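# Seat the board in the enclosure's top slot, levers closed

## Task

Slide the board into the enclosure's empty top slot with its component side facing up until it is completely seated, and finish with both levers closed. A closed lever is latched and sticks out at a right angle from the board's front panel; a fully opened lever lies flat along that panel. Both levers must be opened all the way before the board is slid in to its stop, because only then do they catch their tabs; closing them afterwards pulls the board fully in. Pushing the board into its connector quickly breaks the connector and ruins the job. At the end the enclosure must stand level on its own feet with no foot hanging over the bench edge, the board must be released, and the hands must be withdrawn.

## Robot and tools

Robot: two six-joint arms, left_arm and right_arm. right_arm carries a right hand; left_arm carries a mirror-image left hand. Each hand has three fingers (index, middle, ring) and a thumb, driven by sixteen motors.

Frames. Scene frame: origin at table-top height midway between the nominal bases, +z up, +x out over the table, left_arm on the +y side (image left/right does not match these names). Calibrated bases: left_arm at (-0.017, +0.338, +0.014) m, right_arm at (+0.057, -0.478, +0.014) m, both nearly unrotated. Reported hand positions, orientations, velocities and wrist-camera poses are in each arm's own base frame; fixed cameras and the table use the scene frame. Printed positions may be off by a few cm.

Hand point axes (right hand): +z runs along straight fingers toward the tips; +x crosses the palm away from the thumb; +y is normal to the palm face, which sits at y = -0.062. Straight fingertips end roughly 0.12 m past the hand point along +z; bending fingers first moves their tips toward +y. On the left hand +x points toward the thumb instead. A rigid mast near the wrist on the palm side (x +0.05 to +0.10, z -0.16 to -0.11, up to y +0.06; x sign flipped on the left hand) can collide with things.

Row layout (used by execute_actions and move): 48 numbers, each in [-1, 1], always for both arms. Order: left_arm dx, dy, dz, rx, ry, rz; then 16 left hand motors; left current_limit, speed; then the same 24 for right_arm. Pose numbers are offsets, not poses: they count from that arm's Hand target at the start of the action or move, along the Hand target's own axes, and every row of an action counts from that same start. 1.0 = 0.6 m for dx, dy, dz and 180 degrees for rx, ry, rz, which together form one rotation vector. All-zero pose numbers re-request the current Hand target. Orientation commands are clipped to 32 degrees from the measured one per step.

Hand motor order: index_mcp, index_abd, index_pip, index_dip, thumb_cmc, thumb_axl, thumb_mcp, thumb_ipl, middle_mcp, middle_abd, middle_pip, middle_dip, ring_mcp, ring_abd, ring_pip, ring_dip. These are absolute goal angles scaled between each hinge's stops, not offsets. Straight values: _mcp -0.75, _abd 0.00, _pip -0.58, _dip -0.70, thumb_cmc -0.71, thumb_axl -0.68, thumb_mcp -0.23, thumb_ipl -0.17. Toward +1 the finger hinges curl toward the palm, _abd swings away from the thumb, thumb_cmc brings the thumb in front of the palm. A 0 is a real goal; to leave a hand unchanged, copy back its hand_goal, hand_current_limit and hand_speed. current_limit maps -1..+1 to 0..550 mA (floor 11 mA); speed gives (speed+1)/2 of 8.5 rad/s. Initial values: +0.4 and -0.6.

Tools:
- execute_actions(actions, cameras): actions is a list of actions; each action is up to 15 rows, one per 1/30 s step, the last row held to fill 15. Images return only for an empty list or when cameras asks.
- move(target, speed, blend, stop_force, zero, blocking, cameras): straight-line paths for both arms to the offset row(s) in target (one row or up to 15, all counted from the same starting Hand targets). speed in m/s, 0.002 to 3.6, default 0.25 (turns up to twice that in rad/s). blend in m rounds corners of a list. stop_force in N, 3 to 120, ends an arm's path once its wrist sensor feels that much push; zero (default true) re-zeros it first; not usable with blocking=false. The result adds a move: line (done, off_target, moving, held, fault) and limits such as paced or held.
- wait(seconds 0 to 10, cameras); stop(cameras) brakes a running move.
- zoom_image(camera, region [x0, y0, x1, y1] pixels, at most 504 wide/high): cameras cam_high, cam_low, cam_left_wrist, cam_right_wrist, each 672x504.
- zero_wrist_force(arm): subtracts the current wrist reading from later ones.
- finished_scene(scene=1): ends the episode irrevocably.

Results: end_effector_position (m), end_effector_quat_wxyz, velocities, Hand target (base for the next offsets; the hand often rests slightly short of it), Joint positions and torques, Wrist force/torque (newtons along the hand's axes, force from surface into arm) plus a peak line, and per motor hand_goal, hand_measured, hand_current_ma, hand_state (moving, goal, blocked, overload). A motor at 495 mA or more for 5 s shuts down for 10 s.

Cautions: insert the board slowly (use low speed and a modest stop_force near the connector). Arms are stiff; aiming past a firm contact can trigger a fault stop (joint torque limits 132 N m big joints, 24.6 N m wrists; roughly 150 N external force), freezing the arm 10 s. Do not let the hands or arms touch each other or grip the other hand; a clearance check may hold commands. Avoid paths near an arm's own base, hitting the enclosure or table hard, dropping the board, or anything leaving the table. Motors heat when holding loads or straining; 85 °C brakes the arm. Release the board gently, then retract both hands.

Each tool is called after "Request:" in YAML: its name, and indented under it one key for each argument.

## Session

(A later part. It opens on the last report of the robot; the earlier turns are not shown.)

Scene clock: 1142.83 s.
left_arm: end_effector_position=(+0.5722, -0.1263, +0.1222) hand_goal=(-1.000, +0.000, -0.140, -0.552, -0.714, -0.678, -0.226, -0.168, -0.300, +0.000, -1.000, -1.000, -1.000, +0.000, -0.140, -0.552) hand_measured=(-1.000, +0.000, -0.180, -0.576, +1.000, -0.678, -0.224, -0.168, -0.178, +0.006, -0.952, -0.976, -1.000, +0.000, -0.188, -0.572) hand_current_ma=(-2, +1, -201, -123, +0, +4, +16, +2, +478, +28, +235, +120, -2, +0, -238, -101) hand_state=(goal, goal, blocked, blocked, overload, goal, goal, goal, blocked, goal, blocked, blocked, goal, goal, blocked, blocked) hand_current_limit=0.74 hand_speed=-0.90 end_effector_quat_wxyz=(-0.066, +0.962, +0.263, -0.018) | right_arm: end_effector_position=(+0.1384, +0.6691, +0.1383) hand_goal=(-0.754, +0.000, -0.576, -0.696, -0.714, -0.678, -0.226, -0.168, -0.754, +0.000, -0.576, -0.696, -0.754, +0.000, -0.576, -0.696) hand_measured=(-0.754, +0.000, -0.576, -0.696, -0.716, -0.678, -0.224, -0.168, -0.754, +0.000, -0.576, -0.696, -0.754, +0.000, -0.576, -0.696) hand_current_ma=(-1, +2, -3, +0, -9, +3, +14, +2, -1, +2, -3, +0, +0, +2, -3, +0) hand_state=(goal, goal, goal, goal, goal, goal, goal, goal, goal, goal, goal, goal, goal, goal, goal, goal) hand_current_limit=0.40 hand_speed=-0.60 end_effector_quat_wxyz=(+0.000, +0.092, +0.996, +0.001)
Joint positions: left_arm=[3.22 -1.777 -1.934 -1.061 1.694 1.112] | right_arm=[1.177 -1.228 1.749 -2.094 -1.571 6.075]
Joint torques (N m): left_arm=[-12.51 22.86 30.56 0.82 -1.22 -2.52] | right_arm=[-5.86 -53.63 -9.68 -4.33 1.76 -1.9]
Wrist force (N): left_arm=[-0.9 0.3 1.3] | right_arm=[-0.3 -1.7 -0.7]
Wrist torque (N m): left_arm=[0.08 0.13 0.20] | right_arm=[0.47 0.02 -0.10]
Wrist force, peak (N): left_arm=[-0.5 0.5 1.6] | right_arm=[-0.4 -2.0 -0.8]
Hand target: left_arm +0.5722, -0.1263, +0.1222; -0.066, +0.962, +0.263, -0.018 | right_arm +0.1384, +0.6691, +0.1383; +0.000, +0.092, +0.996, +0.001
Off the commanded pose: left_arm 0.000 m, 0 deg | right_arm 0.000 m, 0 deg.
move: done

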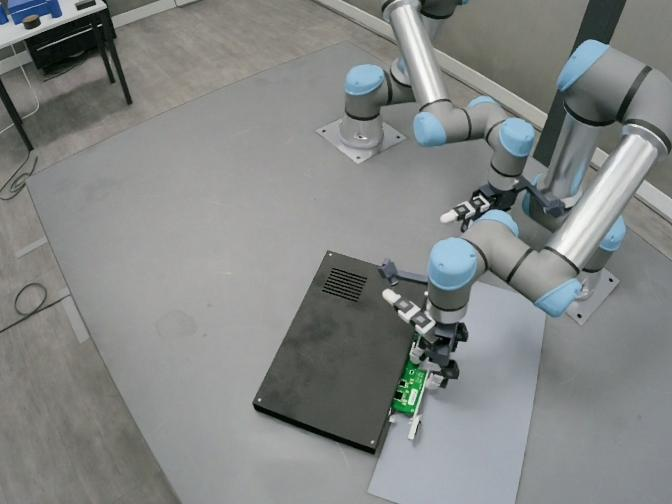

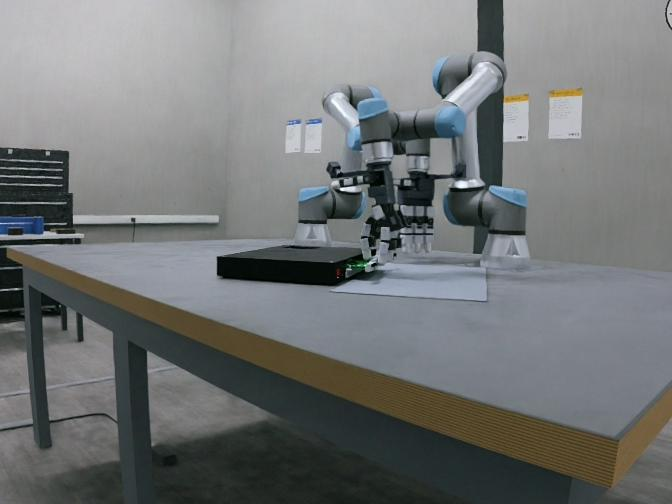

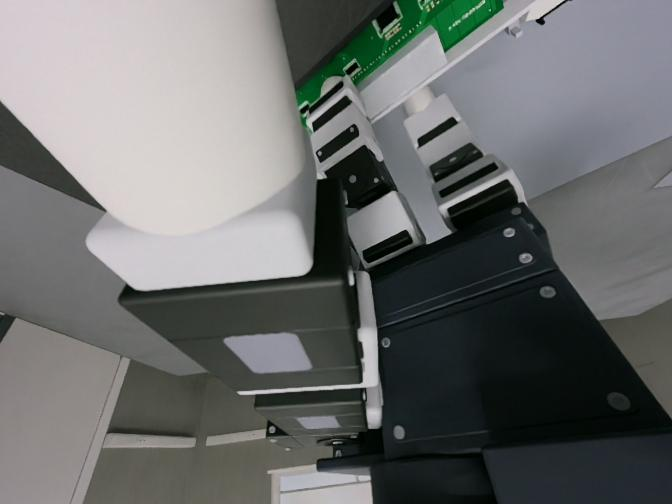

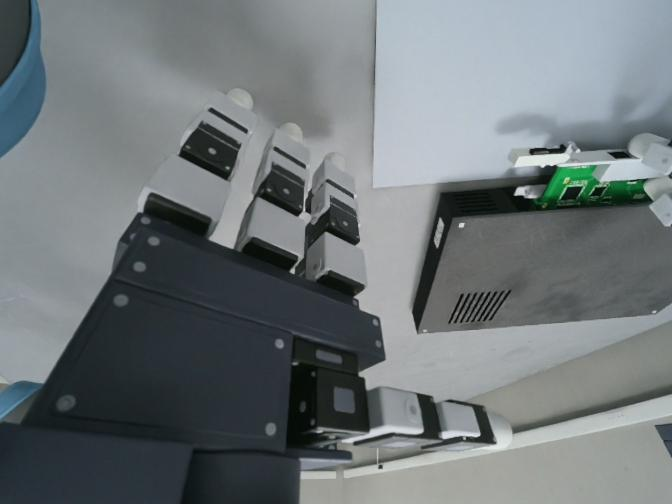

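Request:
move:
  target: [0,0.00826,-0.00106,0,0,0,-1,0,-0.139,-0.551,-0.714,-0.678,-0.226,-0.168,-0.3,0,-1,-1,-1,0,-0.139,-0.551,0.74,-0.9,0,0,0,0,0,0,-0.754,0,-0.576,-0.696,-0.714,-0.678,-0.226,-0.168,-0.754,0,-0.576,-0.696,-0.754,0,-0.576,-0.696,0.4,-0.6]
  speed: 0.012
  stop_force: 4
  cameras: ["cam_high","cam_low","cam_left_wrist"]

Request:
zoom_image:
  camera: "cam_high"
  region: [390, 330, 450, 400]

Request:
zoom_image:
  camera: "cam_left_wrist"
  region: [260, 0, 560, 200]

Request:
zoom_image:
  camera: "cam_low"
  region: [338, 235, 413, 285]

Scene clock: 1149.43 s.
left_arm: end_effector_position=(+0.5747, -0.1306, +0.1221) hand_goal=(-1.000, +0.000, -0.140, -0.552, -0.714, -0.678, -0.226, -0.168, -0.300, +0.000, -1.000, -1.000, -1.000, +0.000, -0.140, -0.552) hand_measured=(-1.000, +0.000, -0.180, -0.576, +1.000, -0.678, -0.224, -0.168, -0.178, +0.006, -0.952, -0.976, -1.000, +0.000, -0.188, -0.572) hand_current_ma=(-2, +1, -201, -123, +0, +4, +16, +2, +478, +28, +235, +120, -2, +0, -238, -101) hand_state=(goal, goal, blocked, blocked, overload, goal, goal, goal, blocked, goal, blocked, blocked, goal, goal, blocked, blocked) hand_current_limit=0.74 hand_speed=-0.90 end_effector_quat_wxyz=(-0.066, +0.962, +0.263, -0.018) | right_arm: end_effector_position=(+0.1384, +0.6691, +0.1383) hand_goal=(-0.754, +0.000, -0.576, -0.696, -0.714, -0.678, -0.226, -0.168, -0.754, +0.000, -0.576, -0.696, -0.754, +0.000, -0.576, -0.696) hand_measured=(-0.754, +0.000, -0.576, -0.696, -0.716, -0.678, -0.224, -0.168, -0.754, +0.000, -0.576, -0.696, -0.754, +0.000, -0.576, -0.696) hand_current_ma=(-1, +2, -3, +0, -9, +3, +14, +2, -1, +2, -3, +0, +0, +2, -3, +0) hand_state=(goal, goal, goal, goal, goal, goal, goal, goal, goal, goal, goal, goal, goal, goal, goal, goal) hand_current_limit=0.40 hand_speed=-0.60 end_effector_quat_wxyz=(+0.000, +0.092, +0.996, +0.001)
Joint positions: left_arm=[3.211 -1.784 -1.925 -1.064 1.693 1.103] | right_arm=[1.177 -1.228 1.749 -2.094 -1.571 6.075]
Joint torques (N m): left_arm=[-10.91 24.41 31.43 0.79 -1.33 -2.47] | right_arm=[-5.45 -53.34 -10.26 -4.25 1.72 -1.82]
Wrist force (N): left_arm=[-1.0 0.3 0.6] | right_arm=[-0.1 -2.1 -0.7]
Wrist torque (N m): left_arm=[0.10 0.10 0.19] | right_arm=[0.42 -0.01 -0.10]
Wrist force, peak (N): left_arm=[-0.9 0.4 1.6] | right_arm=[-0.1 -2.1 -0.9]
Hand target: left_arm +0.5747, -0.1306, +0.1221; -0.066, +0.962, +0.263, -0.018 | right_arm +0.1384, +0.6691, +0.1383; +0.000, +0.092, +0.996, +0.001
Off the commanded pose: left_arm 0.000 m, 0 deg | right_arm 0.000 m, 0 deg.
move: done
Images, in order (width x height): cam_high 672x504, cam_low 672x504, cam_left_wrist 672x504.

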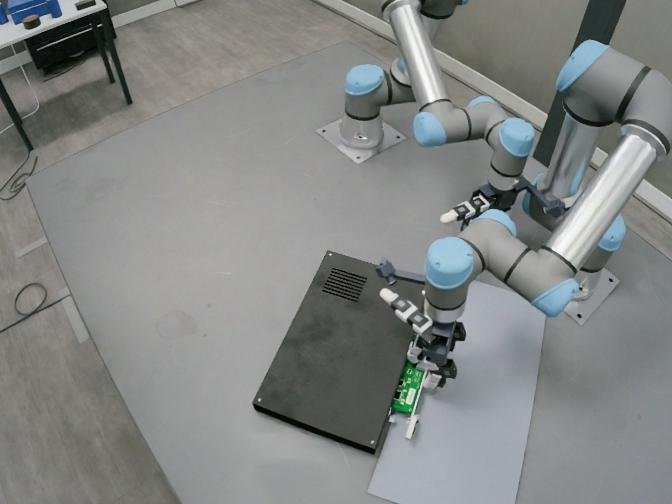

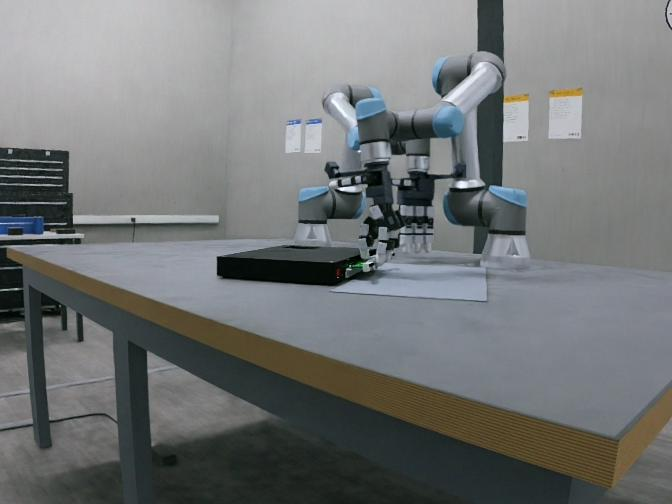

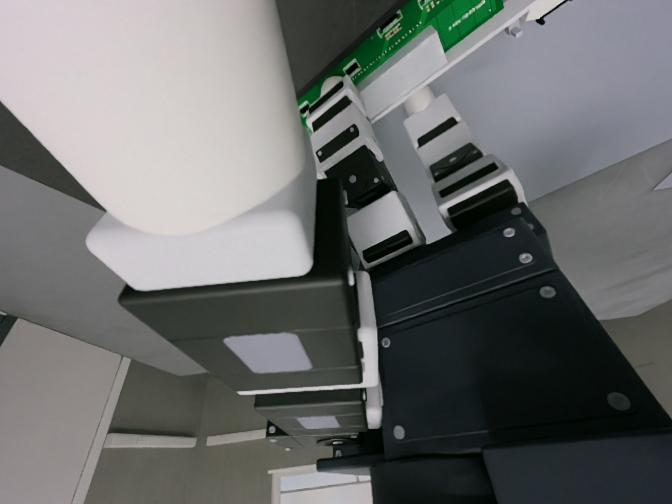

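Scaled by 7.200 from the camera's 672x504 image, which has a finer 960x720 frame.

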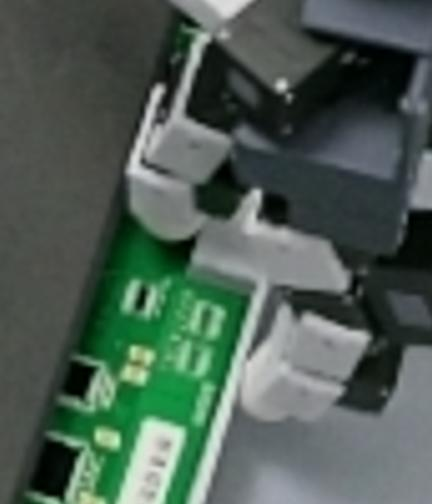

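Scaled by 1.680 from the camera's 672x504 image, which has a finer 960x720 frame.

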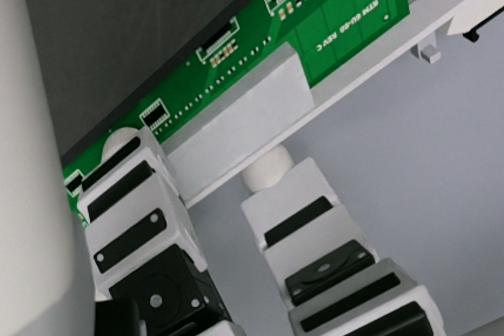

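Scaled by 6.720 from the camera's 672x504 image, which has a finer 960x720 frame.

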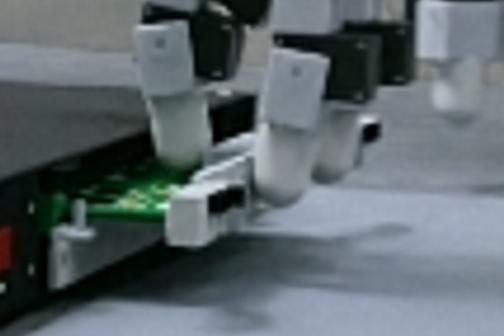

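Request:
move:
  target: [0,0,0,0,0,0,-1,0,-0.139,-0.551,-0.714,-0.678,-0.226,-0.168,-0.16,0,-0.95,-0.97,-1,0,-0.139,-0.551,0.4,-0.95,0,0,0,0,0,0,-0.754,0,-0.576,-0.696,-0.714,-0.678,-0.226,-0.168,-0.754,0,-0.576,-0.696,-0.754,0,-0.576,-0.696,0.4,-0.6]
  speed: 0.02

Request:
move:
  target: [0,0,0,0,0,0,-1,0,-0.25,-0.551,-0.714,-0.678,-0.226,-0.168,-0.16,0,-0.95,-0.97,-1,0,-0.25,-0.551,0.4,-0.9,0,0,0,0,0,0,-0.754,0,-0.576,-0.696,-0.714,-0.678,-0.226,-0.168,-0.754,0,-0.576,-0.696,-0.754,0,-0.576,-0.696,0.4,-0.6]
  speed: 0.02
  cameras: ["cam_high","cam_low","cam_left_wrist"]

Request:
zoom_image:
  camera: "cam_low"
  region: [338, 235, 413, 285]

Request:
zoom_image:
  camera: "cam_left_wrist"
  region: [260, 0, 560, 200]

Scene clock: 1166.37 s.
left_arm: end_effector_position=(+0.5747, -0.1306, +0.1221) hand_goal=(-1.000, +0.000, -0.140, -0.552, -0.714, -0.678, -0.226, -0.168, -0.160, +0.000, -0.950, -0.970, -1.000, +0.000, -0.140, -0.552) hand_measured=(-1.000, +0.000, -0.154, -0.564, +1.000, -0.678, -0.224, -0.168, -0.160, +0.004, -0.938, -0.962, -1.000, +0.000, -0.160, -0.562) hand_current_ma=(-1, +1, -73, -59, +0, +4, +16, +2, -3, +21, +60, +36, -1, +0, -98, -54) hand_state=(goal, goal, goal, goal, overload, goal, goal, goal, goal, goal, goal, goal, goal, goal, blocked, goal) hand_current_limit=0.40 hand_speed=-0.95 end_effector_quat_wxyz=(-0.066, +0.962, +0.263, -0.018) | right_arm: end_effector_position=(+0.1384, +0.6691, +0.1383) hand_goal=(-0.754, +0.000, -0.576, -0.696, -0.714, -0.678, -0.226, -0.168, -0.754, +0.000, -0.576, -0.696, -0.754, +0.000, -0.576, -0.696) hand_measured=(-0.754, +0.000, -0.576, -0.696, -0.716, -0.678, -0.224, -0.168, -0.754, +0.000, -0.576, -0.696, -0.754, +0.000, -0.576, -0.696) hand_current_ma=(-1, +2, -3, +0, -9, +3, +14, +2, -1, +2, -3, +0, +0, +2, -3, +0) hand_state=(goal, goal, goal, goal, goal, goal, goal, goal, goal, goal, goal, goal, goal, goal, goal, goal) hand_current_limit=0.40 hand_speed=-0.60 end_effector_quat_wxyz=(+0.000, +0.092, +0.996, +0.001)
Joint positions: left_arm=[3.211 -1.784 -1.925 -1.064 1.693 1.103] | right_arm=[1.177 -1.228 1.749 -2.094 -1.571 6.075]
Joint torques (N m): left_arm=[-12.09 23.38 30.25 0.9 -1.12 -2.39] | right_arm=[-6.46 -53.11 -10.13 -4.29 1.7 -1.69]
Wrist force (N): left_arm=[-0.8 -0.7 -0.1] | right_arm=[-0.3 -1.9 -0.4]
Wrist torque (N m): left_arm=[0.19 0.09 0.22] | right_arm=[0.43 0.00 -0.11]
Wrist force, peak (N): left_arm=[-1.1 0.5 1.5] | right_arm=[-0.2 -2.3 -0.9]
Hand target: left_arm +0.5747, -0.1306, +0.1221; -0.066, +0.962, +0.263, -0.018 | right_arm +0.1384, +0.6691, +0.1383; +0.000, +0.092, +0.996, +0.001
Off the commanded pose: left_arm 0.000 m, 0 deg | right_arm 0.000 m, 0 deg.
move: done

Scene clock: 1166.93 s.
left_arm: end_effector_position=(+0.5747, -0.1306, +0.1221) hand_goal=(-1.000, +0.000, -0.250, -0.552, -0.714, -0.678, -0.226, -0.168, -0.160, +0.000, -0.950, -0.970, -1.000, +0.000, -0.250, -0.552) hand_measured=(-0.998, +0.000, -0.246, -0.556, +1.000, -0.678, -0.224, -0.168, -0.160, +0.004, -0.938, -0.962, -0.998, +0.000, -0.246, -0.554) hand_current_ma=(+10, +1, +15, -15, +0, +4, +16, +2, -3, +20, +59, +36, +9, +0, +17, -12) hand_state=(goal, goal, goal, goal, overload, goal, goal, goal, goal, goal, goal, goal, goal, goal, goal, goal) hand_current_limit=0.40 hand_speed=-0.90 end_effector_quat_wxyz=(-0.066, +0.962, +0.263, -0.018) | right_arm: end_effector_position=(+0.1384, +0.6691, +0.1383) hand_goal=(-0.754, +0.000, -0.576, -0.696, -0.714, -0.678, -0.226, -0.168, -0.754, +0.000, -0.576, -0.696, -0.754, +0.000, -0.576, -0.696) hand_measured=(-0.754, +0.000, -0.576, -0.696, -0.716, -0.678, -0.224, -0.168, -0.754, +0.000, -0.576, -0.696, -0.754, +0.000, -0.576, -0.696) hand_current_ma=(-1, +2, -3, +0, -9, +3, +14, +2, -1, +2, -3, +0, +0, +2, -3, +0) hand_state=(goal, goal, goal, goal, goal, goal, goal, goal, goal, goal, goal, goal, goal, goal, goal, goal) hand_current_limit=0.40 hand_speed=-0.60 end_effector_quat_wxyz=(+0.000, +0.092, +0.996, +0.001)
Joint positions: left_arm=[3.211 -1.784 -1.925 -1.064 1.693 1.103] | right_arm=[1.177 -1.228 1.749 -2.094 -1.571 6.075]
Joint torques (N m): left_arm=[-11.38 23.19 28.3 0.94 -1.19 -2.52] | right_arm=[-5.69 -54.2 -9.93 -4.25 1.71 -1.85]
Wrist force (N): left_arm=[-0.5 0.3 -0.8] | right_arm=[-0.1 -2.2 -0.7]
Wrist torque (N m): left_arm=[0.14 0.07 0.22] | right_arm=[0.41 -0.01 -0.10]
Wrist force, peak (N): left_arm=[-0.7 0.3 -1.1] | right_arm=[-0.4 -2.1 -0.7]
Hand target: left_arm +0.5747, -0.1306, +0.1221; -0.066, +0.962, +0.263, -0.018 | right_arm +0.1384, +0.6691, +0.1383; +0.000, +0.092, +0.996, +0.001
Off the commanded pose: left_arm 0.000 m, 0 deg | right_arm 0.000 m, 0 deg.
move: done
Images, in order (width x height): cam_high 672x504, cam_low 672x504, cam_left_wrist 672x504.

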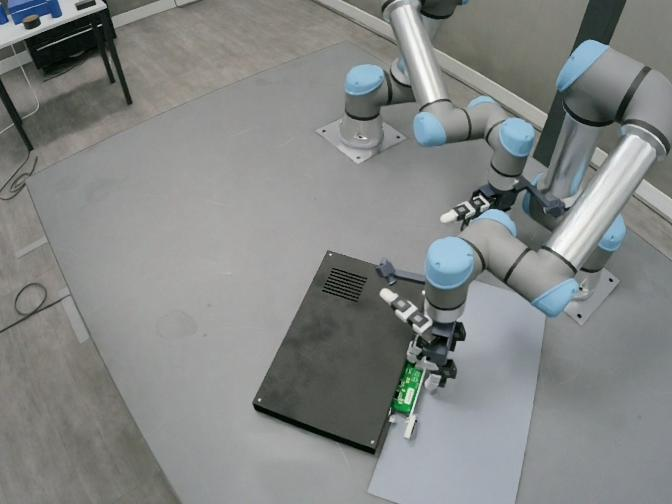

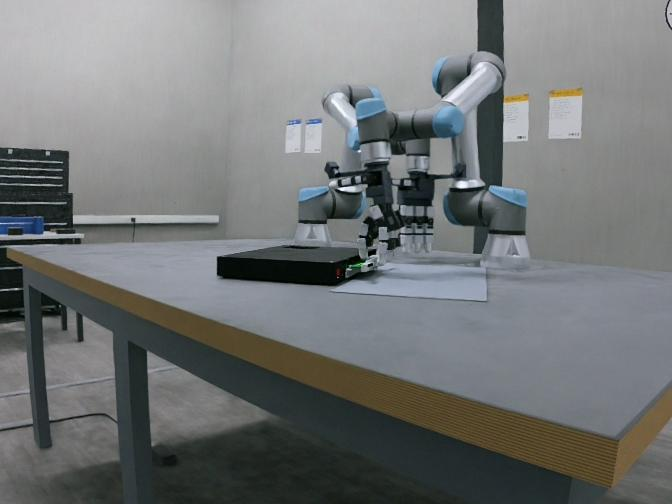

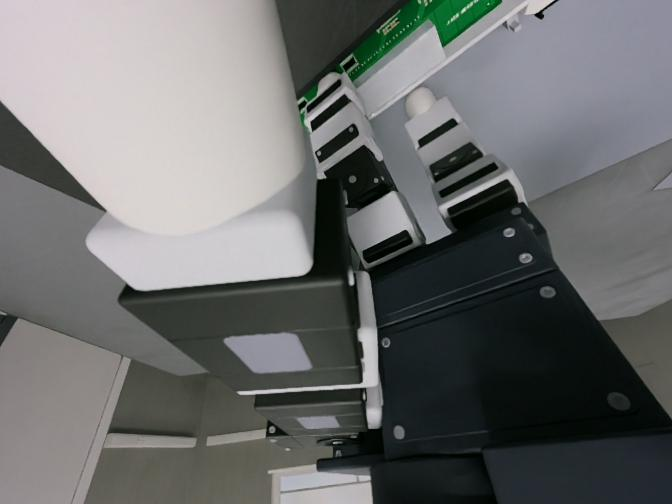

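Scaled by 6.720 from the camera's 672x504 image, which has a finer 960x720 frame.

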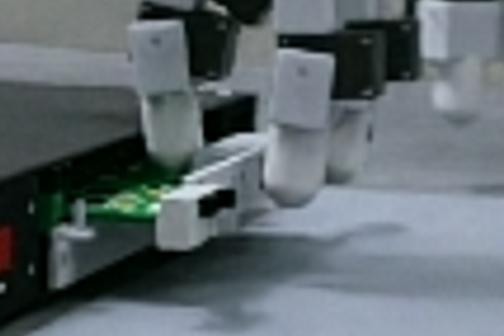

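Scaled by 1.680 from the camera's 672x504 image, which has a finer 960x720 frame.

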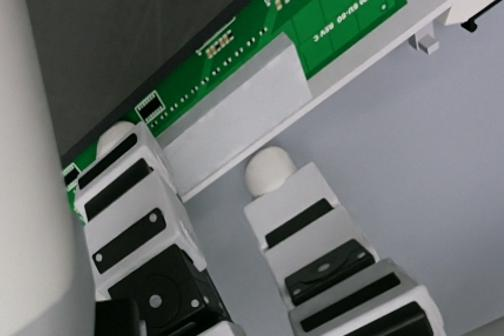

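Request:
move:
  target: [0,-0.01138,-0.08255,0,0,0,-1,0,-0.25,-0.551,-0.714,-0.678,-0.226,-0.168,-0.16,0,-0.95,-0.97,-1,0,-0.25,-0.551,0.4,-0.9,0,0,0,0,0,0,-0.754,0,-0.576,-0.696,-0.714,-0.678,-0.226,-0.168,-0.754,0,-0.576,-0.696,-0.754,0,-0.576,-0.696,0.4,-0.6]
  speed: 0.03
  cameras: ["cam_high","cam_low","cam_left_wrist","cam_right_wrist"]

Request:
zoom_image:
  camera: "cam_low"
  region: [338, 235, 413, 285]

Request:
zoom_image:
  camera: "cam_high"
  region: [380, 280, 460, 450]

Request:
zoom_image:
  camera: "cam_right_wrist"
  region: [500, 90, 672, 230]

Scene clock: 1173.60 s.
left_arm: end_effector_position=(+0.5747, -0.1306, +0.1720) hand_goal=(-1.000, +0.000, -0.250, -0.552, -0.714, -0.678, -0.226, -0.168, -0.160, +0.000, -0.950, -0.970, -1.000, +0.000, -0.250, -0.552) hand_measured=(-0.998, +0.000, -0.246, -0.556, +1.000, -0.678, -0.224, -0.168, -0.160, +0.002, -0.948, -0.968, -0.998, +0.000, -0.246, -0.554) hand_current_ma=(+10, +1, +15, -15, +0, +4, +16, +2, -5, +12, +14, +12, +10, +0, +17, -12) hand_state=(goal, goal, goal, goal, overload, goal, goal, goal, goal, goal, goal, goal, goal, goal, goal, goal) hand_current_limit=0.40 hand_speed=-0.90 end_effector_quat_wxyz=(-0.066, +0.962, +0.263, -0.018) | right_arm: end_effector_position=(+0.1384, +0.6691, +0.1383) hand_goal=(-0.754, +0.000, -0.576, -0.696, -0.714, -0.678, -0.226, -0.168, -0.754, +0.000, -0.576, -0.696, -0.754, +0.000, -0.576, -0.696) hand_measured=(-0.754, +0.000, -0.576, -0.696, -0.716, -0.678, -0.224, -0.168, -0.754, +0.000, -0.576, -0.696, -0.754, +0.000, -0.576, -0.696) hand_current_ma=(-1, +2, -3, +0, -9, +3, +14, +2, -1, +2, -3, +0, +0, +2, -3, +0) hand_state=(goal, goal, goal, goal, goal, goal, goal, goal, goal, goal, goal, goal, goal, goal, goal, goal) hand_current_limit=0.40 hand_speed=-0.60 end_effector_quat_wxyz=(+0.000, +0.092, +0.996, +0.001)
Joint positions: left_arm=[3.211 -1.724 -1.853 -1.196 1.693 1.103] | right_arm=[1.177 -1.228 1.749 -2.094 -1.571 6.075]
Joint torques (N m): left_arm=[-11.59 34.55 30.76 0.46 -0.72 -1.65] | right_arm=[-6.29 -53.42 -10.52 -4.34 1.71 -1.89]
Wrist force (N): left_arm=[-0.6 0.1 -1.0] | right_arm=[-0.1 -1.7 -0.5]
Wrist torque (N m): left_arm=[0.17 0.11 0.18] | right_arm=[0.46 -0.02 -0.09]
Wrist force, peak (N): left_arm=[-0.8 0.5 -1.3] | right_arm=[-0.3 -2.2 -1.0]
Hand target: left_arm +0.5747, -0.1306, +0.1721; -0.066, +0.962, +0.263, -0.018 | right_arm +0.1384, +0.6691, +0.1383; +0.000, +0.092, +0.996, +0.001
Off the commanded pose: left_arm 0.000 m, 0 deg | right_arm 0.000 m, 0 deg.
move: done

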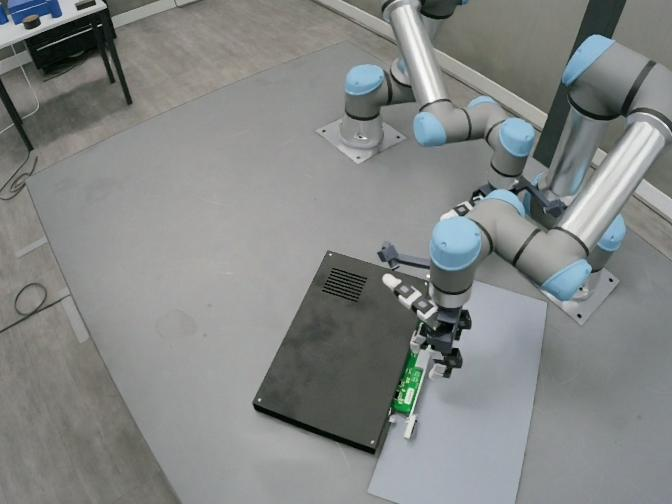

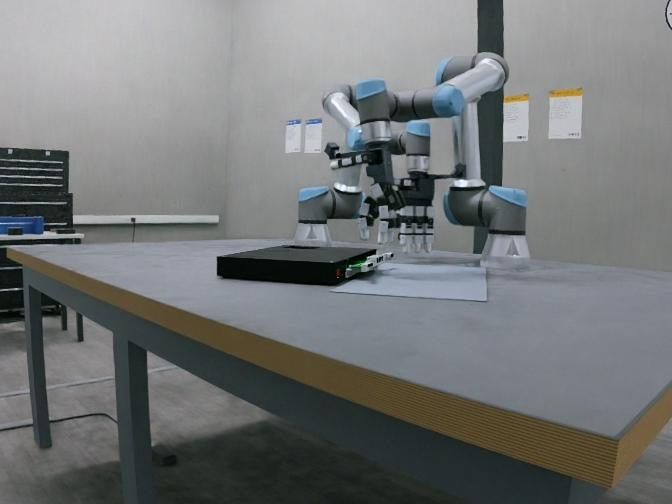

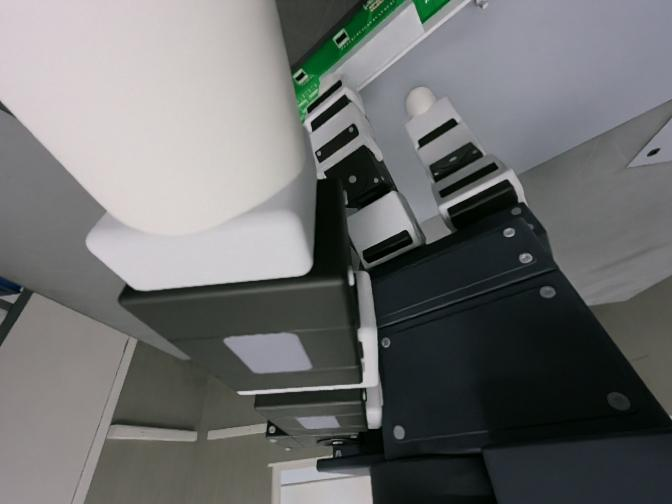

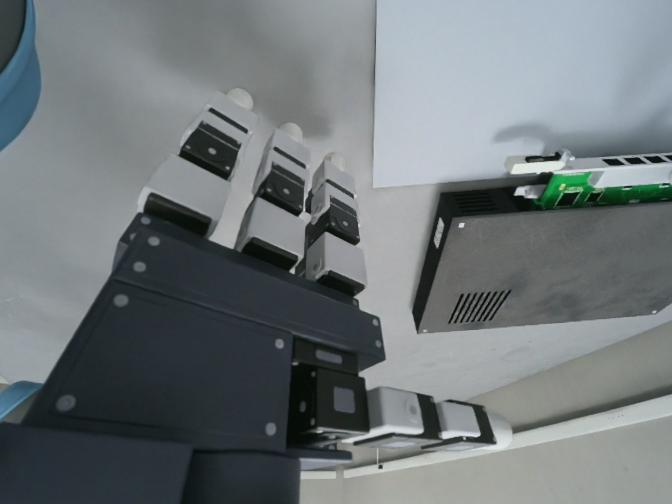

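Scaled by 6.720 from the camera's 672x504 image, which has a finer 960x720 frame.

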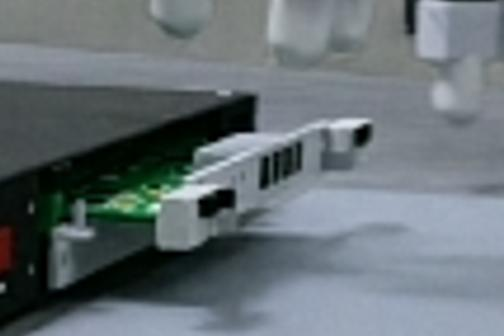

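Scaled by 2.965 from the camera's 672x504 image, which has a finer 960x720 frame.

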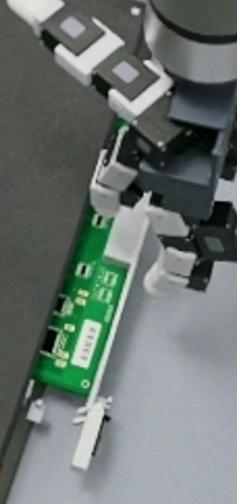

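Scaled by 2.930 from the camera's 672x504 image, which has a finer 960x720 frame.

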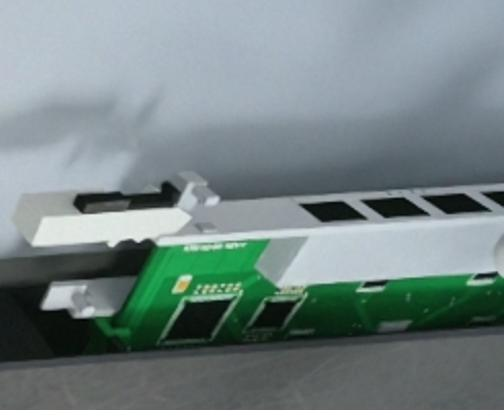

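Request:
move:
  target:
    - [0,0,0,0,0,0,-1,0,-0.25,-0.551,-0.714,-0.678,-0.226,-0.168,-1,0,-0.25,-0.551,-1,0,-0.25,-0.551,0.7,-0.7,0,0,0,0,0,0,-0.754,0,-0.576,-0.696,-0.714,-0.678,-0.226,-0.168,-0.754,0,-0.576,-0.696,-0.754,0,-0.576,-0.696,0.4,-0.6]
    - [0,-0.033,0.00455,0,0,0,-1,0,-0.25,-0.551,-0.714,-0.678,-0.226,-0.168,-1,0,-0.25,-0.551,-1,0,-0.25,-0.551,0.7,-0.7,0,0,0,0,0,0,-0.754,0,-0.576,-0.696,-0.714,-0.678,-0.226,-0.168,-0.754,0,-0.576,-0.696,-0.754,0,-0.576,-0.696,0.4,-0.6]
    - [0,-0.0212,0.0904,0,0,0,-1,0,-0.25,-0.551,-0.714,-0.678,-0.226,-0.168,-1,0,-0.25,-0.551,-1,0,-0.25,-0.551,0.7,-0.7,0,0,0,0,0,0,-0.754,0,-0.576,-0.696,-0.714,-0.678,-0.226,-0.168,-0.754,0,-0.576,-0.696,-0.754,0,-0.576,-0.696,0.4,-0.6]
  speed: 0.06
  cameras: ["cam_high","cam_low","cam_left_wrist"]

Request:
zoom_image:
  camera: "cam_low"
  region: [338, 235, 413, 285]

Request:
zoom_image:
  camera: "cam_high"
  region: [380, 280, 460, 450]

Scene clock: 1189.03 s.
left_arm: end_effector_position=(+0.5646, -0.1134, +0.1202) hand_goal=(-1.000, +0.000, -0.250, -0.552, -0.714, -0.678, -0.226, -0.168, -1.000, +0.000, -0.250, -0.552, -1.000, +0.000, -0.250, -0.552) hand_measured=(-0.998, +0.000, -0.248, -0.556, +1.000, -0.678, -0.224, -0.168, -0.990, +0.002, -0.252, -0.554, -0.998, +0.000, -0.246, -0.554) hand_current_ma=(+11, +1, +14, -15, +0, +4, +16, +2, +53, +12, -12, -12, +10, +0, +17, -12) hand_state=(goal, goal, goal, goal, overload, goal, goal, goal, goal, goal, goal, goal, goal, goal, goal, goal) hand_current_limit=0.70 hand_speed=-0.70 end_effector_quat_wxyz=(-0.066, +0.962, +0.263, -0.018) | right_arm: end_effector_position=(+0.1384, +0.6691, +0.1383) hand_goal=(-0.754, +0.000, -0.576, -0.696, -0.714, -0.678, -0.226, -0.168, -0.754, +0.000, -0.576, -0.696, -0.754, +0.000, -0.576, -0.696) hand_measured=(-0.754, +0.000, -0.576, -0.696, -0.716, -0.678, -0.224, -0.168, -0.754, +0.000, -0.576, -0.696, -0.754, +0.000, -0.576, -0.696) hand_current_ma=(-1, +2, -3, +0, -9, +3, +14, +2, -1, +2, -3, +0, +0, +2, -3, +0) hand_state=(goal, goal, goal, goal, goal, goal, goal, goal, goal, goal, goal, goal, goal, goal, goal, goal) hand_current_limit=0.40 hand_speed=-0.60 end_effector_quat_wxyz=(+0.000, +0.092, +0.996, +0.001)
Joint positions: left_arm=[3.247 -1.758 -1.964 -1.046 1.695 1.138] | right_arm=[1.177 -1.228 1.749 -2.094 -1.571 6.075]
Joint torques (N m): left_arm=[9.16 20.17 11.41 3.39 -0.35 1.95] | right_arm=[-6.08 -53.49 -10.47 -4.23 1.64 -1.89]
Wrist force (N): left_arm=[-0.4 -0.1 -1.0] | right_arm=[-0.4 -1.8 -0.8]
Wrist torque (N m): left_arm=[0.09 0.03 0.12] | right_arm=[0.47 0.03 -0.11]
Wrist force, peak (N): left_arm=[-0.7 -0.2 -1.6] | right_arm=[-0.4 -2.1 -1.0]
Hand target: left_arm +0.5646, -0.1134, +0.1201; -0.066, +0.962, +0.263, -0.018 | right_arm +0.1384, +0.6691, +0.1383; +0.000, +0.092, +0.996, +0.001
Off the commanded pose: left_arm 0.000 m, 0 deg | right_arm 0.000 m, 0 deg.
move: done
Images, in order (width x height): cam_high 672x504, cam_low 672x504, cam_left_wrist 672x504.

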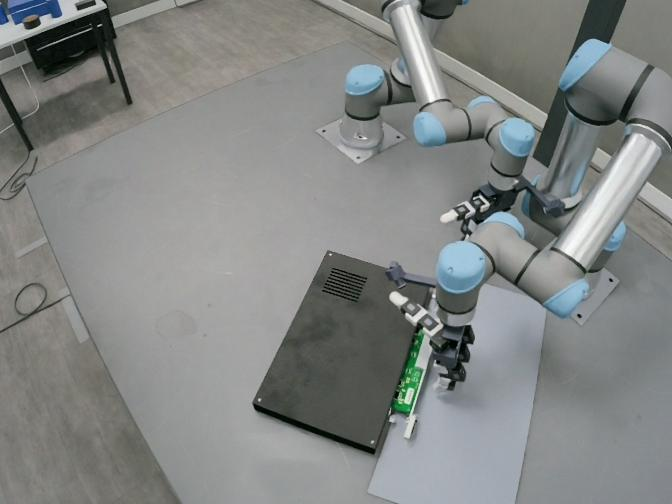

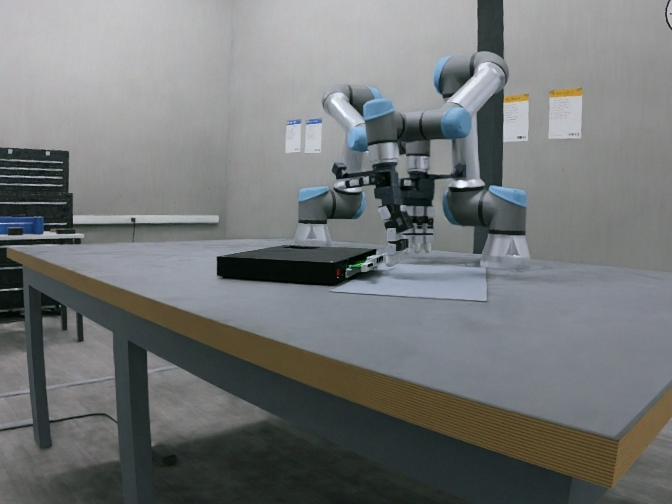

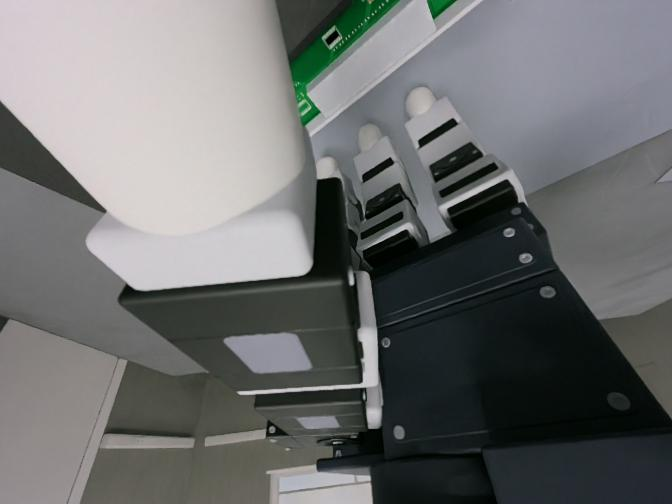

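Scaled by 6.720 from the camera's 672x504 image, which has a finer 960x720 frame.

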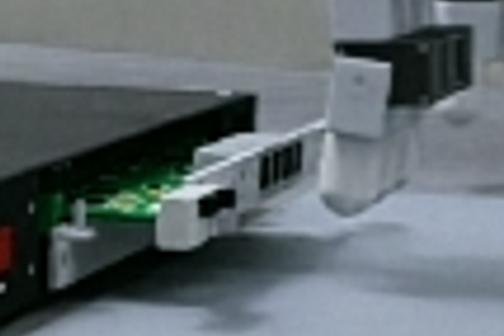

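Scaled by 2.965 from the camera's 672x504 image, which has a finer 960x720 frame.

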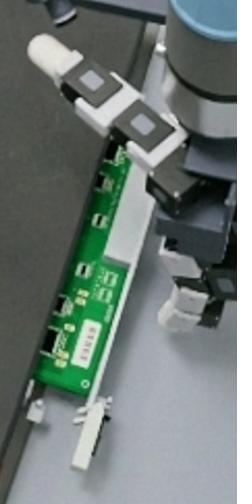

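Request:
move:
  target: [0,0.0743,-0.01025,0,0,0,-1,0,-0.25,-0.551,-0.714,-0.678,-0.226,-0.168,-1,0,-0.25,-0.551,-1,0,-0.25,-0.551,0.7,-0.7,0,0,0,0,0,0,-0.754,0,-0.576,-0.696,-0.714,-0.678,-0.226,-0.168,-0.754,0,-0.576,-0.696,-0.754,0,-0.576,-0.696,0.4,-0.6]
  speed: 0.02
  stop_force: 6
  cameras: ["cam_high","cam_low","cam_left_wrist","cam_right_wrist"]

Request:
zoom_image:
  camera: "cam_low"
  region: [338, 235, 413, 285]

Request:
zoom_image:
  camera: "cam_right_wrist"
  region: [500, 90, 672, 230]

Request:
zoom_image:
  camera: "cam_high"
  region: [380, 280, 460, 450]

Scene clock: 1197.57 s.
left_arm: end_effector_position=(+0.5875, -0.1521, +0.1201) hand_goal=(-1.000, +0.000, -0.250, -0.552, -0.714, -0.678, -0.226, -0.168, -1.000, +0.000, -0.250, -0.552, -1.000, +0.000, -0.250, -0.552) hand_measured=(-1.000, +0.000, -0.254, -0.556, +1.000, -0.678, -0.224, -0.168, -1.000, +0.002, -0.256, -0.554, -1.000, +0.000, -0.258, -0.554) hand_current_ma=(+1, +1, -17, -15, +0, +4, +16, +2, +0, +12, -26, -12, +0, +0, -34, -12) hand_state=(goal, goal, goal, goal, overload, goal, goal, goal, goal, goal, goal, goal, goal, goal, goal, goal) hand_current_limit=0.70 hand_speed=-0.70 end_effector_quat_wxyz=(-0.066, +0.962, +0.263, -0.018) | right_arm: end_effector_position=(+0.1384, +0.6691, +0.1383) hand_goal=(-0.754, +0.000, -0.576, -0.696, -0.714, -0.678, -0.226, -0.168, -0.754, +0.000, -0.576, -0.696, -0.754, +0.000, -0.576, -0.696) hand_measured=(-0.754, +0.000, -0.576, -0.696, -0.716, -0.678, -0.224, -0.168, -0.754, +0.000, -0.576, -0.696, -0.754, +0.000, -0.576, -0.696) hand_current_ma=(-1, +2, -3, +0, -9, +3, +14, +2, -1, +2, -3, +0, +0, +2, -3, +0) hand_state=(goal, goal, goal, goal, goal, goal, goal, goal, goal, goal, goal, goal, goal, goal, goal, goal) hand_current_limit=0.40 hand_speed=-0.60 end_effector_quat_wxyz=(+0.000, +0.092, +0.996, +0.001)
Joint positions: left_arm=[3.17 -1.822 -1.88 -1.076 1.691 1.061] | right_arm=[1.177 -1.228 1.749 -2.094 -1.571 6.075]
Joint torques (N m): left_arm=[-11.75 24.95 30.78 0.8 -1.55 -2.44] | right_arm=[-6.36 -53.49 -10.35 -4.37 1.79 -1.73]
Wrist force (N): left_arm=[-0.4 -0.6 -1.1] | right_arm=[-0.4 -2.0 -0.5]
Wrist torque (N m): left_arm=[0.28 0.01 0.22] | right_arm=[0.42 0.02 -0.12]
Wrist force, peak (N): left_arm=[-0.9 -1.9 -2.2] | right_arm=[0.0 -2.1 -1.0]
Hand target: left_arm +0.5875, -0.1521, +0.1201; -0.066, +0.962, +0.263, -0.018 | right_arm +0.1384, +0.6691, +0.1383; +0.000, +0.092, +0.996, +0.001
Off the commanded pose: left_arm 0.000 m, 0 deg | right_arm 0.000 m, 0 deg.
move: done

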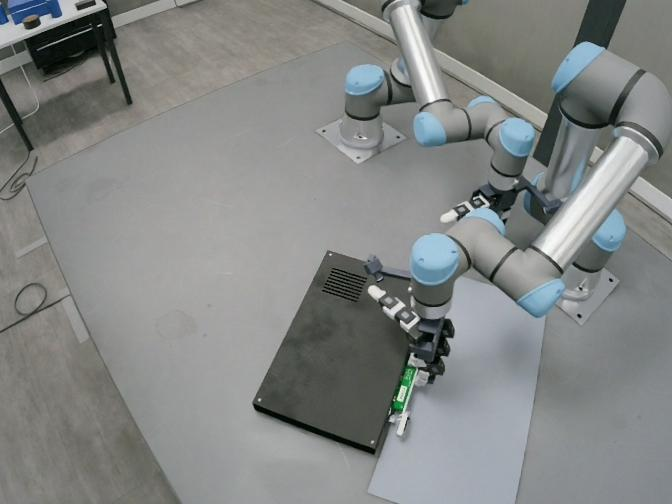

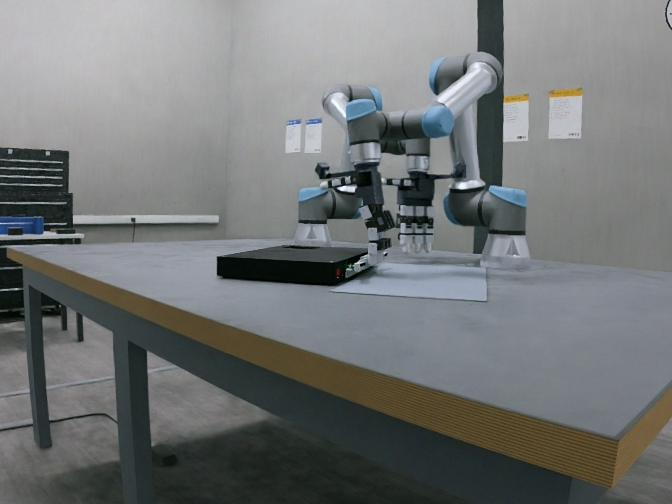

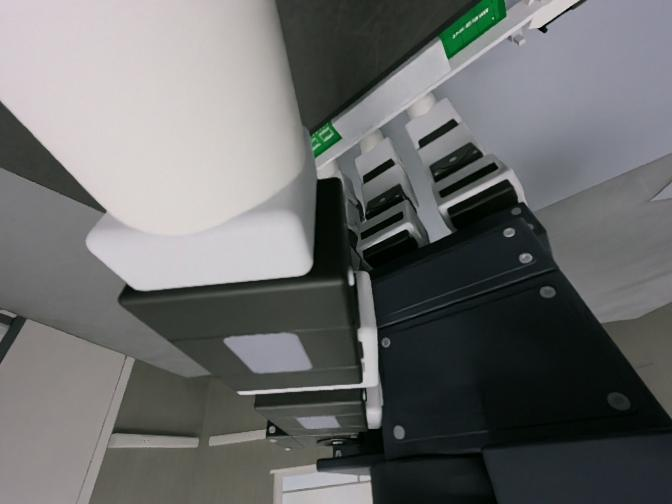

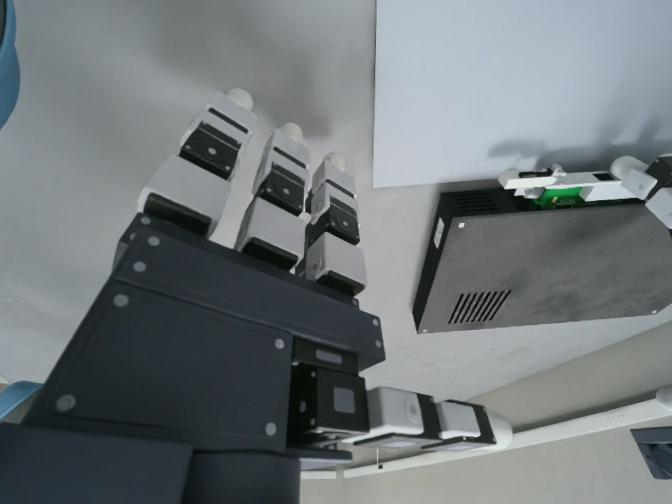

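Scaled by 6.720 from the camera's 672x504 image, which has a finer 960x720 frame.

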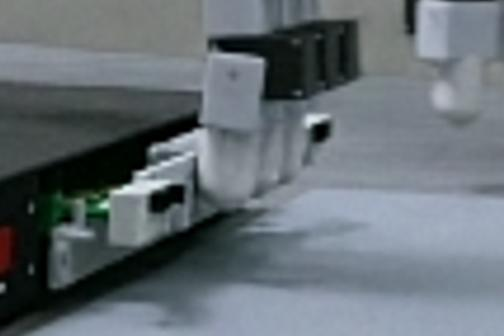

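Scaled by 2.930 from the camera's 672x504 image, which has a finer 960x720 frame.

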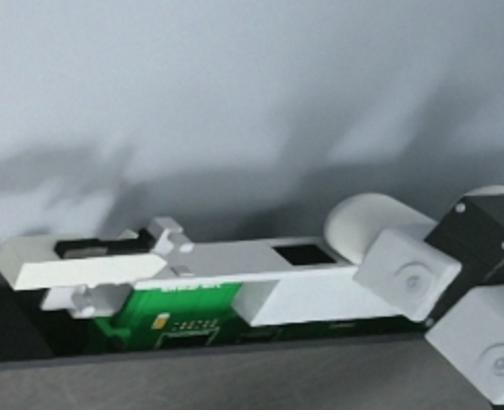

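Scaled by 2.965 from the camera's 672x504 image, which has a finer 960x720 frame.

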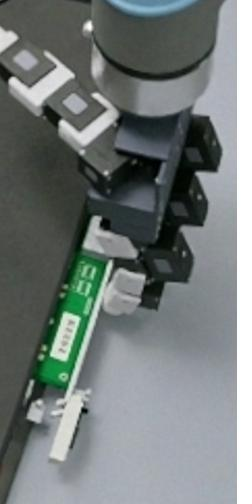

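Request:
move:
  target: [0,0.0198,-0.00273,0,0,0,-1,0,-0.25,-0.551,-0.714,-0.678,-0.226,-0.168,-1,0,-0.25,-0.551,-1,0,-0.25,-0.551,0.7,-0.7,0,0,0,0,0,0,-0.754,0,-0.576,-0.696,-0.714,-0.678,-0.226,-0.168,-0.754,0,-0.576,-0.696,-0.754,0,-0.576,-0.696,0.4,-0.6]
  speed: 0.01
  stop_force: 6
  cameras: ["cam_high","cam_low","cam_right_wrist"]

Request:
zoom_image:
  camera: "cam_low"
  region: [338, 245, 398, 285]

Request:
zoom_image:
  camera: "cam_right_wrist"
  region: [490, 150, 580, 220]

Request:
zoom_image:
  camera: "cam_high"
  region: [380, 380, 430, 450]

Scene clock: 1206.80 s.
left_arm: end_effector_position=(+0.5936, -0.1625, +0.1202) hand_goal=(-1.000, +0.000, -0.250, -0.552, -0.714, -0.678, -0.226, -0.168, -1.000, +0.000, -0.250, -0.552, -1.000, +0.000, -0.250, -0.552) hand_measured=(-1.000, +0.000, -0.254, -0.556, +1.000, -0.678, -0.224, -0.168, -1.000, +0.002, -0.256, -0.554, -1.000, +0.000, -0.258, -0.554) hand_current_ma=(+4, +1, -14, -15, +0, +4, +16, +2, +0, +12, -26, -12, +0, +0, -38, -12) hand_state=(goal, goal, goal, goal, overload, goal, goal, goal, goal, goal, goal, goal, goal, goal, goal, goal) hand_current_limit=0.70 hand_speed=-0.70 end_effector_quat_wxyz=(-0.066, +0.962, +0.263, -0.018) | right_arm: end_effector_position=(+0.1384, +0.6691, +0.1383) hand_goal=(-0.754, +0.000, -0.576, -0.696, -0.714, -0.678, -0.226, -0.168, -0.754, +0.000, -0.576, -0.696, -0.754, +0.000, -0.576, -0.696) hand_measured=(-0.754, +0.000, -0.576, -0.696, -0.716, -0.678, -0.224, -0.168, -0.754, +0.000, -0.576, -0.696, -0.754, +0.000, -0.576, -0.696) hand_current_ma=(-1, +2, -3, +0, -9, +3, +14, +2, -1, +2, -3, +0, +0, +2, -3, +0) hand_state=(goal, goal, goal, goal, goal, goal, goal, goal, goal, goal, goal, goal, goal, goal, goal, goal) hand_current_limit=0.40 hand_speed=-0.60 end_effector_quat_wxyz=(+0.000, +0.092, +0.996, +0.001)
Joint positions: left_arm=[3.15 -1.839 -1.856 -1.085 1.689 1.042] | right_arm=[1.177 -1.228 1.749 -2.094 -1.571 6.075]
Joint torques (N m): left_arm=[-11.9 24.59 31.19 0.86 -1.62 -2.58] | right_arm=[-5.99 -53.47 -11.04 -4.13 1.74 -1.78]
Wrist force (N): left_arm=[-0.6 -1.1 -1.3] | right_arm=[-0.1 -1.7 -0.7]
Wrist torque (N m): left_arm=[0.26 0.00 0.24] | right_arm=[0.47 -0.02 -0.09]
Wrist force, peak (N): left_arm=[-0.8 -1.0 -1.9] | right_arm=[-0.1 -2.3 -0.6]
Hand target: left_arm +0.5936, -0.1625, +0.1202; -0.066, +0.962, +0.263, -0.018 | right_arm +0.1384, +0.6691, +0.1383; +0.000, +0.092, +0.996, +0.001
Off the commanded pose: left_arm 0.000 m, 0 deg | right_arm 0.000 m, 0 deg.
move: done
Images, in order (width x height): cam_high 672x504, cam_low 672x504, cam_right_wrist 672x504.

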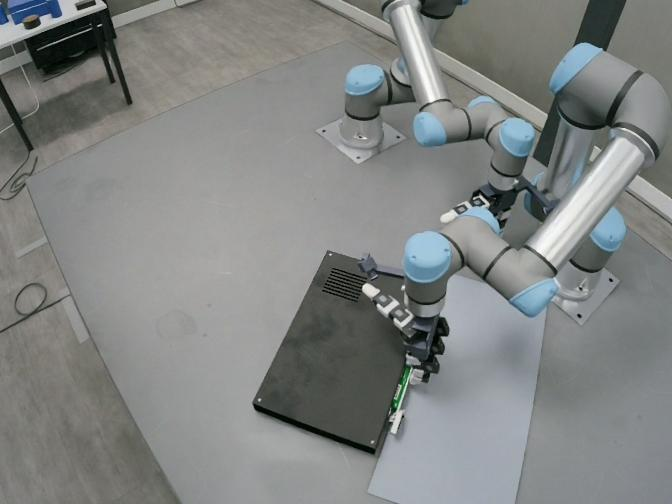

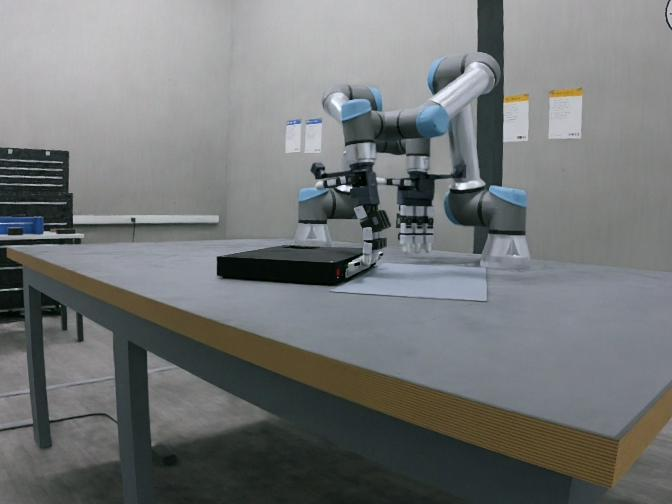

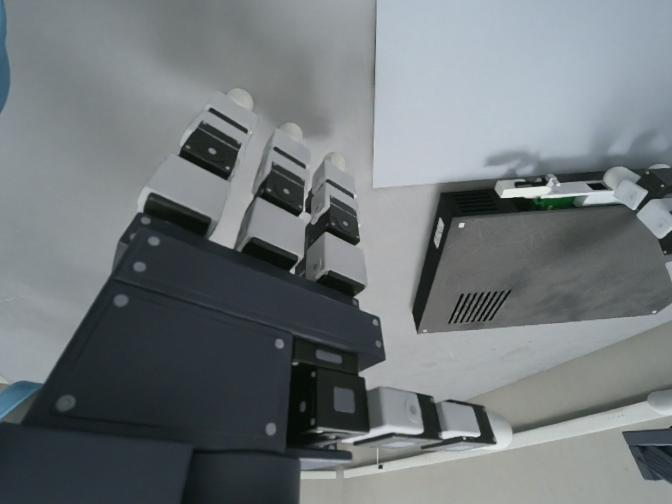

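Scaled by 8.400 from the camera's 672x504 image, which has a finer 960x720 frame.

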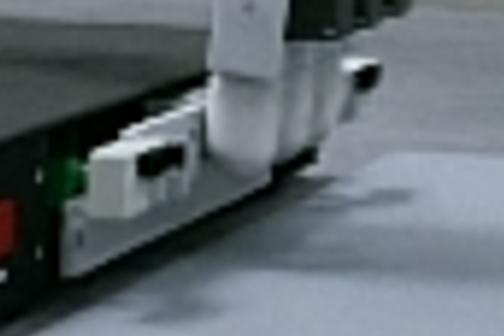

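Scaled by 5.600 from the camera's 672x504 image, which has a finer 960x720 frame.

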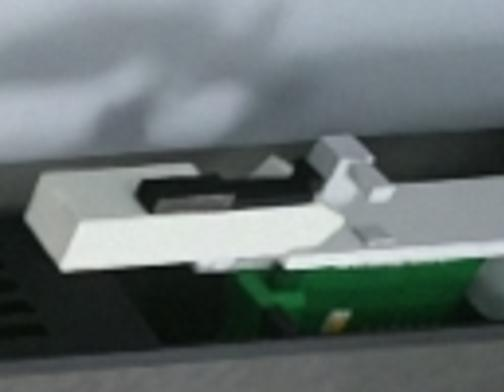

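Scaled by 7.200 from the camera's 672x504 image, which has a finer 960x720 frame.

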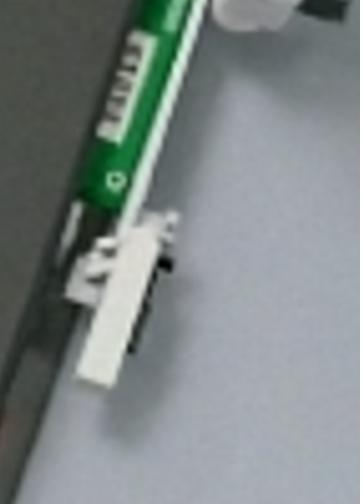

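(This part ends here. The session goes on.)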